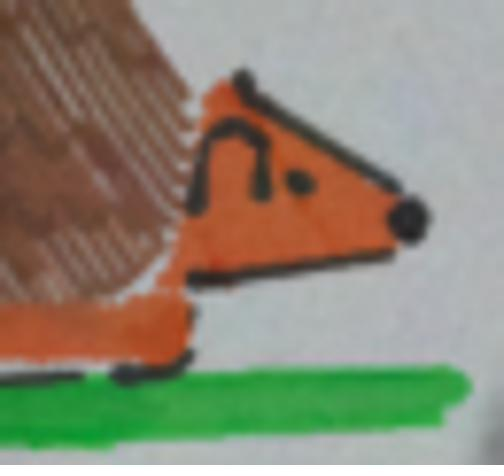

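move(target=[[0,0,0,0,0,0,0.33,0,-0.285,-0.275,0.757,-0.677,-0.315,-0.168,0.33,0,-0.285,-0.275,0.33,-0.12,-0.285,-0.275,0,-0.9,-0.026171,0.436731,-0.0545,0,0,0,0.43,0,-0.285,-0.275,0.757,-0.677,0.4,-0.168,0.40,0,-0.285,-0.275,0.43,-0.12,-0.285,-0.275,0.7,-0.9],
[0,0,0,0,0,0,0.33,0,-0.285,-0.275,0.757,-0.677,-0.315,-0.168,0.33,0,-0.285,-0.275,0.33,-0.12,-0.285,-0.275,0,-0.9,-0.019504,0.421731,-0.0641,0,0,0,0.43,0,-0.285,-0.275,0.757,-0.677,0.4,-0.168,0.40,0,-0.285,-0.275,0.43,-0.12,-0.285,-0.275,0.7,-0.9],
[0,0,0,0,0,0,0.33,0,-0.285,-0.275,0.757,-0.677,-0.315,-0.168,0.33,0,-0.285,-0.275,0.33,-0.12,-0.285,-0.275,0,-0.9,-0.019504,0.421731,-0.0683,0,0,0,0.43,0,-0.285,-0.275,0.757,-0.677,0.4,-0.168,0.40,0,-0.285,-0.275,0.43,-0.12,-0.285,-0.275,0.7,-0.9],
[0,0,0,0,0,0,0.33,0,-0.285,-0.275,0.757,-0.677,-0.315,-0.168,0.33,0,-0.285,-0.275,0.33,-0.12,-0.285,-0.275,0,-0.9,-0.026109,0.405907,-0.06838,0,0,0,0.43,0,-0.285,-0.275,0.757,-0.677,0.4,-0.168,0.40,0,-0.285,-0.275,0.43,-0.12,-0.285,-0.275,0.7,-0.9],
[0,0,0,0,0,0,0.33,0,-0.285,-0.275,0.757,-0.677,-0.315,-0.168,0.33,0,-0.285,-0.275,0.33,-0.12,-0.285,-0.275,0,-0.9,-0.015753,0.400918,-0.06807,0,0,0,0.43,0,-0.285,-0.275,0.757,-0.677,0.4,-0.168,0.40,0,-0.285,-0.275,0.43,-0.12,-0.285,-0.275,0.7,-0.9],
[0,0,0,0,0,0,0.33,0,-0.285,-0.275,0.757,-0.677,-0.315,-0.168,0.33,0,-0.285,-0.275,0.33,-0.12,-0.285,-0.275,0,-0.9,-0.026267,0.393289,-0.06866,0,0,0,0.43,0,-0.285,-0.275,0.757,-0.677,0.4,-0.168,0.40,0,-0.285,-0.275,0.43,-0.12,-0.285,-0.275,0.7,-0.9],
[0,0,0,0,0,0,0.33,0,-0.285,-0.275,0.757,-0.677,-0.315,-0.168,0.33,0,-0.285,-0.275,0.33,-0.12,-0.285,-0.275,0,-0.9,-0.016763,0.382533,-0.06819,0,0,0,0.43,0,-0.285,-0.275,0.757,-0.677,0.4,-0.168,0.40,0,-0.285,-0.275,0.43,-0.12,-0.285,-0.275,0.7,-0.9],
[0,0,0,0,0,0,0.33,0,-0.285,-0.275,0.757,-0.677,-0.315,-0.168,0.33,0,-0.285,-0.275,0.33,-0.12,-0.285,-0.275,0,-0.9,-0.032281,0.375686,-0.06894,0,0,0,0.43,0,-0.285,-0.275,0.757,-0.677,0.4,-0.168,0.40,0,-0.285,-0.275,0.43,-0.12,-0.285,-0.275,0.7,-0.9],
[0,0,0,0,0,0,0.33,0,-0.285,-0.275,0.757,-0.677,-0.315,-0.168,0.33,0,-0.285,-0.275,0.33,-0.12,-0.285,-0.275,0,-0.9,-0.025035,0.366969,-0.0684,0,0,0,0.43,0,-0.285,-0.275,0.757,-0.677,0.4,-0.168,0.40,0,-0.285,-0.275,0.43,-0.12,-0.285,-0.275,0.7,-0.9],
[0,0,0,0,0,0,0.33,0,-0.285,-0.275,0.757,-0.677,-0.315,-0.168,0.33,0,-0.285,-0.275,0.33,-0.12,-0.285,-0.275,0,-0.9,-0.037809,0.36138,-0.0691,0,0,0,0.43,0,-0.285,-0.275,0.757,-0.677,0.4,-0.168,0.40,0,-0.285,-0.275,0.43,-0.12,-0.285,-0.275,0.7,-0.9],
[0,0,0,0,0,0,0.33,0,-0.285,-0.275,0.757,-0.677,-0.315,-0.168,0.33,0,-0.285,-0.275,0.33,-0.12,-0.285,-0.275,0,-0.9,-0.036541,0.346853,-0.06867,0,0,0,0.43,0,-0.285,-0.275,0.757,-0.677,0.4,-0.168,0.40,0,-0.285,-0.275,0.43,-0.12,-0.285,-0.275,0.7,-0.9],
[0,0,0,0,0,0,0.33,0,-0.285,-0.275,0.757,-0.677,-0.315,-0.168,0.33,0,-0.285,-0.275,0.33,-0.12,-0.285,-0.275,0,-0.9,-0.036541,0.346853,-0.0604,0,0,0,0.43,0,-0.285,-0.275,0.757,-0.677,0.4,-0.168,0.40,0,-0.285,-0.275,0.43,-0.12,-0.285,-0.275,0.7,-0.9]], speed=[0.15,0.03,0.02,0.025,0.025,0.025,0.025,0.025,0.025,0.025,0.025,0.03], blend=[0,0.0005,0.0003,0.0003,0.0003,0.0003,0.0003,0.0003,0.0003,0.0003,0.0003,0])

move(target=[[0,0,0,0,0,0,0.33,0,-0.285,-0.275,0.757,-0.677,-0.315,-0.168,0.33,0,-0.285,-0.275,0.33,-0.12,-0.285,-0.275,0,-0.9,-0.020482,0.019688,0.0051,0,0,0,0.43,0,-0.285,-0.275,0.757,-0.677,0.4,-0.168,0.40,0,-0.285,-0.275,0.43,-0.12,-0.285,-0.275,0.7,-0.9],
[0,0,0,0,0,0,0.33,0,-0.285,-0.275,0.757,-0.677,-0.315,-0.168,0.33,0,-0.285,-0.275,0.33,-0.12,-0.285,-0.275,0,-0.9,-0.013815,0.004688,-0.0045,0,0,0,0.43,0,-0.285,-0.275,0.757,-0.677,0.4,-0.168,0.40,0,-0.285,-0.275,0.43,-0.12,-0.285,-0.275,0.7,-0.9],
[0,0,0,0,0,0,0.33,0,-0.285,-0.275,0.757,-0.677,-0.315,-0.168,0.33,0,-0.285,-0.275,0.33,-0.12,-0.285,-0.275,0,-0.9,-0.013815,0.004688,-0.00873,0,0,0,0.43,0,-0.285,-0.275,0.757,-0.677,0.4,-0.168,0.40,0,-0.285,-0.275,0.43,-0.12,-0.285,-0.275,0.7,-0.9],
[0,0,0,0,0,0,0.33,0,-0.285,-0.275,0.757,-0.677,-0.315,-0.168,0.33,0,-0.285,-0.275,0.33,-0.12,-0.285,-0.275,0,-0.9,0,0,-0.00815,0,0,0,0.43,0,-0.285,-0.275,0.757,-0.677,0.4,-0.168,0.40,0,-0.285,-0.275,0.43,-0.12,-0.285,-0.275,0.7,-0.9],
[0,0,0,0,0,0,0.33,0,-0.285,-0.275,0.757,-0.677,-0.315,-0.168,0.33,0,-0.285,-0.275,0.33,-0.12,-0.285,-0.275,0,-0.9,0,0,0,0,0,0,0.43,0,-0.285,-0.275,0.757,-0.677,0.4,-0.168,0.40,0,-0.285,-0.275,0.43,-0.12,-0.285,-0.275,0.7,-0.9],
[0,0,0,0,0,0,0.33,0,-0.285,-0.275,0.757,-0.677,-0.315,-0.168,0.33,0,-0.285,-0.275,0.33,-0.12,-0.285,-0.275,0,-0.9,-0.020482,0.019688,0.0051,0,0,0,0.43,0,-0.285,-0.275,0.757,-0.677,0.4,-0.168,0.40,0,-0.285,-0.275,0.43,-0.12,-0.285,-0.275,0.7,-0.9],
[0,0,0,0,0,0,0.33,0,-0.285,-0.275,0.757,-0.677,-0.315,-0.168,0.33,0,-0.285,-0.275,0.33,-0.12,-0.285,-0.275,0,-0.9,-0.013815,0.004688,-0.0045,0,0,0,0.43,0,-0.285,-0.275,0.757,-0.677,0.4,-0.168,0.40,0,-0.285,-0.275,0.43,-0.12,-0.285,-0.275,0.7,-0.9],
[0,0,0,0,0,0,0.33,0,-0.285,-0.275,0.757,-0.677,-0.315,-0.168,0.33,0,-0.285,-0.275,0.33,-0.12,-0.285,-0.275,0,-0.9,-0.013815,0.004688,-0.00873,0,0,0,0.43,0,-0.285,-0.275,0.757,-0.677,0.4,-0.168,0.40,0,-0.285,-0.275,0.43,-0.12,-0.285,-0.275,0.7,-0.9],
[0,0,0,0,0,0,0.33,0,-0.285,-0.275,0.757,-0.677,-0.315,-0.168,0.33,0,-0.285,-0.275,0.33,-0.12,-0.285,-0.275,0,-0.9,-0.020055,-0.008666,-0.0088,0,0,0,0.43,0,-0.285,-0.275,0.757,-0.677,0.4,-0.168,0.40,0,-0.285,-0.275,0.43,-0.12,-0.285,-0.275,0.7,-0.9],
[0,0,0,0,0,0,0.33,0,-0.285,-0.275,0.757,-0.677,-0.315,-0.168,0.33,0,-0.285,-0.275,0.33,-0.12,-0.285,-0.275,0,-0.9,-0.020055,-0.008666,-0.0004,0,0,0,0.43,0,-0.285,-0.275,0.757,-0.677,0.4,-0.168,0.40,0,-0.285,-0.275,0.43,-0.12,-0.285,-0.275,0.7,-0.9],
[0,0,0,0,0,0,0.33,0,-0.285,-0.275,0.757,-0.677,-0.315,-0.168,0.33,0,-0.285,-0.275,0.33,-0.12,-0.285,-0.275,0,-0.9,-0.035636,0.015312,0.0048,0,0,0,0.43,0,-0.285,-0.275,0.757,-0.677,0.4,-0.168,0.40,0,-0.285,-0.275,0.43,-0.12,-0.285,-0.275,0.7,-0.9],
[0,0,0,0,0,0,0.33,0,-0.285,-0.275,0.757,-0.677,-0.315,-0.168,0.33,0,-0.285,-0.275,0.33,-0.12,-0.285,-0.275,0,-0.9,-0.028969,0.000312,-0.0047,0,0,0,0.43,0,-0.285,-0.275,0.757,-0.677,0.4,-0.168,0.40,0,-0.285,-0.275,0.43,-0.12,-0.285,-0.275,0.7,-0.9],
[0,0,0,0,0,0,0.33,0,-0.285,-0.275,0.757,-0.677,-0.315,-0.168,0.33,0,-0.285,-0.275,0.33,-0.12,-0.285,-0.275,0,-0.9,-0.028969,0.000312,-0.00896,0,0,0,0.43,0,-0.285,-0.275,0.757,-0.677,0.4,-0.168,0.40,0,-0.285,-0.275,0.43,-0.12,-0.285,-0.275,0.7,-0.9],
[0,0,0,0,0,0,0.33,0,-0.285,-0.275,0.757,-0.677,-0.315,-0.168,0.33,0,-0.285,-0.275,0.33,-0.12,-0.285,-0.275,0,-0.9,-0.020055,-0.008666,-0.0086,0,0,0,0.43,0,-0.285,-0.275,0.757,-0.677,0.4,-0.168,0.40,0,-0.285,-0.275,0.43,-0.12,-0.285,-0.275,0.7,-0.9],
[0,0,0,0,0,0,0.33,0,-0.285,-0.275,0.757,-0.677,-0.315,-0.168,0.33,0,-0.285,-0.275,0.33,-0.12,-0.285,-0.275,0,-0.9,-0.020055,-0.008666,0.02,0,0,0,0.43,0,-0.285,-0.275,0.757,-0.677,0.4,-0.168,0.40,0,-0.285,-0.275,0.43,-0.12,-0.285,-0.275,0.7,-0.9]], speed=[0.06,0.03,0.02,0.025,0.03,0.06,0.03,0.02,0.025,0.03,0.06,0.03,0.02,0.025,0.03], blend=[0.001,0.0005,0.0003,0.0003,0.002,0.001,0.0005,0.0003,0.0003,0.002,0.001,0.0005,0.0003,0.0003,0])

move(target=[[0,0,0,0,0,0,0.33,0,-0.285,-0.275,0.757,-0.677,-0.315,-0.168,0.33,0,-0.285,-0.275,0.33,-0.12,-0.285,-0.275,0,-0.9,-0.001929,0.122141,-0.0144,0,0,0,0.43,0,-0.285,-0.275,0.757,-0.677,0.4,-0.168,0.40,0,-0.285,-0.275,0.43,-0.12,-0.285,-0.275,0.7,-0.9],
[0,0,0,0,0,0,0.33,0,-0.285,-0.275,0.757,-0.677,-0.315,-0.168,0.33,0,-0.285,-0.275,0.33,-0.12,-0.285,-0.275,0,-0.9,0.004738,0.107141,-0.024,0,0,0,0.43,0,-0.285,-0.275,0.757,-0.677,0.4,-0.168,0.40,0,-0.285,-0.275,0.43,-0.12,-0.285,-0.275,0.7,-0.9],
[0,0,0,0,0,0,0.33,0,-0.285,-0.275,0.757,-0.677,-0.315,-0.168,0.33,0,-0.285,-0.275,0.33,-0.12,-0.285,-0.275,0,-0.9,0.004738,0.107141,-0.0282,0,0,0,0.43,0,-0.285,-0.275,0.757,-0.677,0.4,-0.168,0.40,0,-0.285,-0.275,0.43,-0.12,-0.285,-0.275,0.7,-0.9],
[0,0,0,0,0,0,0.33,0,-0.285,-0.275,0.757,-0.677,-0.315,-0.168,0.33,0,-0.285,-0.275,0.33,-0.12,-0.285,-0.275,0,-0.9,0.015599,0.111344,-0.02792,0,0,0,0.43,0,-0.285,-0.275,0.757,-0.677,0.4,-0.168,0.40,0,-0.285,-0.275,0.43,-0.12,-0.285,-0.275,0.7,-0.9],
[0,0,0,0,0,0,0.33,0,-0.285,-0.275,0.757,-0.677,-0.315,-0.168,0.33,0,-0.285,-0.275,0.33,-0.12,-0.285,-0.275,0,-0.9,0.015599,0.111344,0,0,0,0,0.43,0,-0.285,-0.275,0.757,-0.677,0.4,-0.168,0.40,0,-0.285,-0.275,0.43,-0.12,-0.285,-0.275,0.7,-0.9],
[0,0,0,0,0,0,0.33,0,-0.285,-0.275,0.757,-0.677,-0.315,-0.168,0.33,0,-0.285,-0.275,0.33,-0.12,-0.285,-0.275,0,-0.9,0.04,-0.32,0.04,0,0,0,0.43,0,-0.285,-0.275,0.757,-0.677,0.4,-0.168,0.40,0,-0.285,-0.275,0.43,-0.12,-0.285,-0.275,0.7,-0.9]], speed=[0.15,0.03,0.02,0.02,0.03,0.2], blend=[0.001,0.0005,0.0003,0.0003,0.005,0], cameras=["cam_above"])

zoom_image(camera="cam_above", region=[395, 170, 505, 280])

Scene clock: 4394.53 s.
left_arm: end_effector_position=(+0.5500, +0.6000, +0.3500) hand_goal=(+0.330, +0.000, -0.286, -0.276, +0.756, -0.678, -0.316, -0.168, +0.330, +0.000, -0.286, -0.276, +0.330, -0.120, -0.286, -0.276) hand_measured=(+0.330, -0.002, -0.290, -0.280, +0.754, -0.678, -0.312, -0.170, +0.332, +0.000, -0.290, -0.280, +0.330, -0.118, -0.290, -0.280) hand_current_ma=(+0, +0, -1, -1, -1, +0, +2, +0, +0, +0, -1, -1, +0, +0, -1, -1) hand_state=(goal, goal, goal, goal, goal, goal, goal, goal, goal, goal, goal, goal, goal, goal, goal, goal) hand_current_limit=0.00 hand_speed=-0.90 end_effector_quat_wxyz=(+0.392, -0.510, +0.608, -0.466) | right_arm: end_effector_position=(+0.7208, -0.0550, +0.0743) hand_goal=(+0.430, +0.000, -0.286, -0.276, +0.756, -0.678, +0.400, -0.168, +0.400, +0.000, -0.286, -0.276, +0.430, -0.120, -0.286, -0.276) hand_measured=(+0.364, +0.000, -0.320, -0.290, +0.748, -0.678, -0.090, -0.210, +0.358, -0.004, -0.302, -0.282, +0.380, -0.126, -0.306, -0.284) hand_current_ma=(-211, +0, -79, -24, -14, -1, -467, -155, -115, -5, -27, -8, -144, -7, -37, -12) hand_state=(blocked, goal, blocked, goal, goal, goal, blocked, blocked, blocked, goal, goal, goal, blocked, goal, goal, goal) hand_current_limit=0.70 hand_speed=-0.90 end_effector_quat_wxyz=(-0.148, +0.714, +0.159, +0.666)
Joint positions: left_arm=[4.248 -1.476 -2.108 -0.292 0.397 3.838] | right_arm=[0.33 -0.741 1.391 -0.581 1.495 -1.576]
Joint torques (N m): left_arm=[-5.79 20.69 16.7 3.56 -2.78 -1.83] | right_arm=[9.75 -33.71 -31.39 -3.93 1.45 -1.24]
Wrist force (N, zeroed by zero_wrist_force): left_arm=[0.1 -0.1 0.1] | right_arm=[-0.1 -0.4 -0.1]
Wrist torque (N m, zeroed by zero_wrist_force): left_arm=[-0.04 0.01 -0.17] | right_arm=[-0.07 0.04 -0.01]
Wrist force, peak (N, zeroed by zero_wrist_force): left_arm=[0.1 -0.1 0.5] | right_arm=[0.4 7.0 -1.4]
Hand target: left_arm +0.5500, +0.6000, +0.3500; +0.392, -0.510, +0.608, -0.466 | right_arm +0.7207, -0.0549, +0.0741; -0.148, +0.714, +0.159, +0.666
Off the commanded pose: left_arm 0.000 m, 0 deg | right_arm 0.000 m, 0 deg.
move: done

Scene clock: 4399.10 s.
left_arm: end_effector_position=(+0.5500, +0.6000, +0.3500) hand_goal=(+0.330, +0.000, -0.286, -0.276, +0.756, -0.678, -0.316, -0.168, +0.330, +0.000, -0.286, -0.276, +0.330, -0.120, -0.286, -0.276) hand_measured=(+0.330, -0.002, -0.290, -0.280, +0.754, -0.678, -0.312, -0.170, +0.332, +0.000, -0.290, -0.280, +0.330, -0.118, -0.290, -0.280) hand_current_ma=(+0, +0, -1, -1, -1, +0, +2, +0, +0, +0, -1, -1, +0, +0, -1, -1) hand_state=(goal, goal, goal, goal, goal, goal, goal, goal, goal, goal, goal, goal, goal, goal, goal, goal) hand_current_limit=0.00 hand_speed=-0.90 end_effector_quat_wxyz=(+0.392, -0.510, +0.608, -0.466) | right_arm: end_effector_position=(+0.7087, -0.0601, +0.0864) hand_goal=(+0.430, +0.000, -0.286, -0.276, +0.756, -0.678, +0.400, -0.168, +0.400, +0.000, -0.286, -0.276, +0.430, -0.120, -0.286, -0.276) hand_measured=(+0.364, +0.000, -0.320, -0.290, +0.748, -0.678, -0.090, -0.210, +0.358, -0.004, -0.302, -0.282, +0.380, -0.126, -0.306, -0.284) hand_current_ma=(-210, +0, -81, -25, -14, -1, -467, -156, -115, -5, -27, -8, -144, -7, -37, -12) hand_state=(blocked, goal, blocked, goal, goal, goal, blocked, blocked, blocked, goal, goal, goal, blocked, goal, goal, goal) hand_current_limit=0.70 hand_speed=-0.90 end_effector_quat_wxyz=(-0.148, +0.714, +0.159, +0.666)
Joint positions: left_arm=[4.248 -1.476 -2.108 -0.292 0.397 3.838] | right_arm=[0.329 -0.783 1.436 -0.584 1.494 -1.576]
Joint torques (N m): left_arm=[-6.79 20.58 16.76 3.87 -2.73 -1.79] | right_arm=[10.78 -38.54 -25.14 -3.49 1.54 -0.94]
Wrist force (N, zeroed by zero_wrist_force): left_arm=[0.1 -0.1 0.3] | right_arm=[0.3 0.1 -0.2]
Wrist torque (N m, zeroed by zero_wrist_force): left_arm=[-0.05 0.01 -0.17] | right_arm=[0.01 -0.03 0.04]
Wrist force, peak (N, zeroed by zero_wrist_force): left_arm=[0.1 -0.2 0.3] | right_arm=[3.2 0.0 0.4]
Hand target: left_arm +0.5500, +0.6000, +0.3500; +0.392, -0.510, +0.608, -0.466 | right_arm +0.7087, -0.0601, +0.0861; -0.148, +0.714, +0.159, +0.666
Off the commanded pose: left_arm 0.000 m, 0 deg | right_arm 0.000 m, 0 deg.
move: done

Scene clock: 4402.80 s.
left_arm: end_effector_position=(+0.5500, +0.6000, +0.3500) hand_goal=(+0.330, +0.000, -0.286, -0.276, +0.756, -0.678, -0.316, -0.168, +0.330, +0.000, -0.286, -0.276, +0.330, -0.120, -0.286, -0.276) hand_measured=(+0.330, -0.002, -0.290, -0.280, +0.754, -0.678, -0.312, -0.170, +0.332, +0.000, -0.290, -0.280, +0.330, -0.118, -0.290, -0.280) hand_current_ma=(+0, +0, -1, -1, -1, +0, +2, +0, +0, +0, -1, -1, +0, +0, -1, -1) hand_state=(goal, goal, goal, goal, goal, goal, goal, goal, goal, goal, goal, goal, goal, goal, goal, goal) hand_current_limit=0.00 hand_speed=-0.90 end_effector_quat_wxyz=(+0.392, -0.510, +0.608, -0.466) | right_arm: end_effector_position=(+0.7327, -0.2521, +0.1102) hand_goal=(+0.430, +0.000, -0.286, -0.276, +0.756, -0.678, +0.400, -0.168, +0.400, +0.000, -0.286, -0.276, +0.430, -0.120, -0.286, -0.276) hand_measured=(+0.364, +0.000, -0.320, -0.290, +0.746, -0.678, -0.090, -0.210, +0.358, -0.006, -0.302, -0.282, +0.380, -0.126, -0.306, -0.284) hand_current_ma=(-208, +0, -81, -25, -14, -1, -467, -159, -112, -5, -28, -8, -140, -7, -37, -12) hand_state=(blocked, goal, blocked, goal, goal, goal, blocked, blocked, blocked, goal, goal, goal, blocked, goal, goal, goal) hand_current_limit=0.70 hand_speed=-0.90 end_effector_quat_wxyz=(-0.148, +0.714, +0.159, +0.666)
Joint positions: left_arm=[4.248 -1.476 -2.108 -0.292 0.397 3.838] | right_arm=[-0.008 -0.925 1.629 -0.629 1.159 -1.601]
Joint torques (N m): left_arm=[-6.1 20.03 15.94 3.74 -2.59 -1.61] | right_arm=[-1.62 -19.95 -30.31 0.63 0.04 1.33]
Wrist force (N, zeroed by zero_wrist_force): left_arm=[0.0 -0.1 0.2] | right_arm=[0.2 -0.2 -0.2]
Wrist torque (N m, zeroed by zero_wrist_force): left_arm=[-0.04 0.03 -0.18] | right_arm=[0.00 -0.01 0.03]
Wrist force, peak (N, zeroed by zero_wrist_force): left_arm=[0.4 0.0 0.4] | right_arm=[0.1 8.0 -1.7]
Hand target: left_arm +0.5500, +0.6000, +0.3500; +0.392, -0.510, +0.608, -0.466 | right_arm +0.7327, -0.2521, +0.1101; -0.148, +0.714, +0.159, +0.666
Off the commanded pose: left_arm 0.000 m, 0 deg | right_arm 0.000 m, 0 deg.
move: done
Images, in order (width x height): cam_above 896x504.

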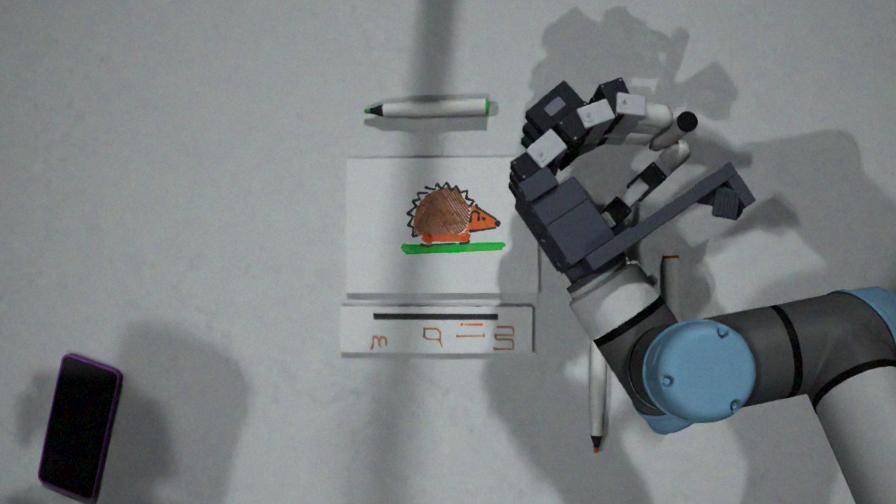

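Scaled by 4.582.

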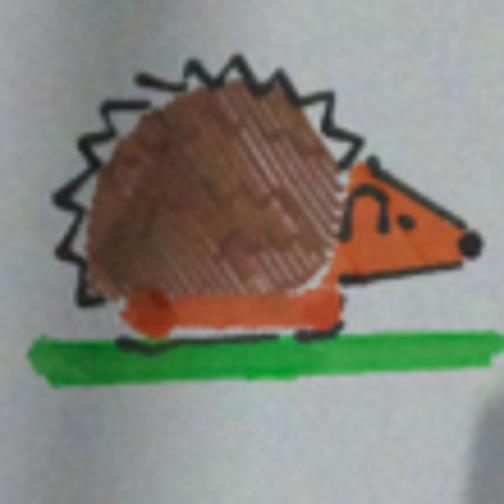

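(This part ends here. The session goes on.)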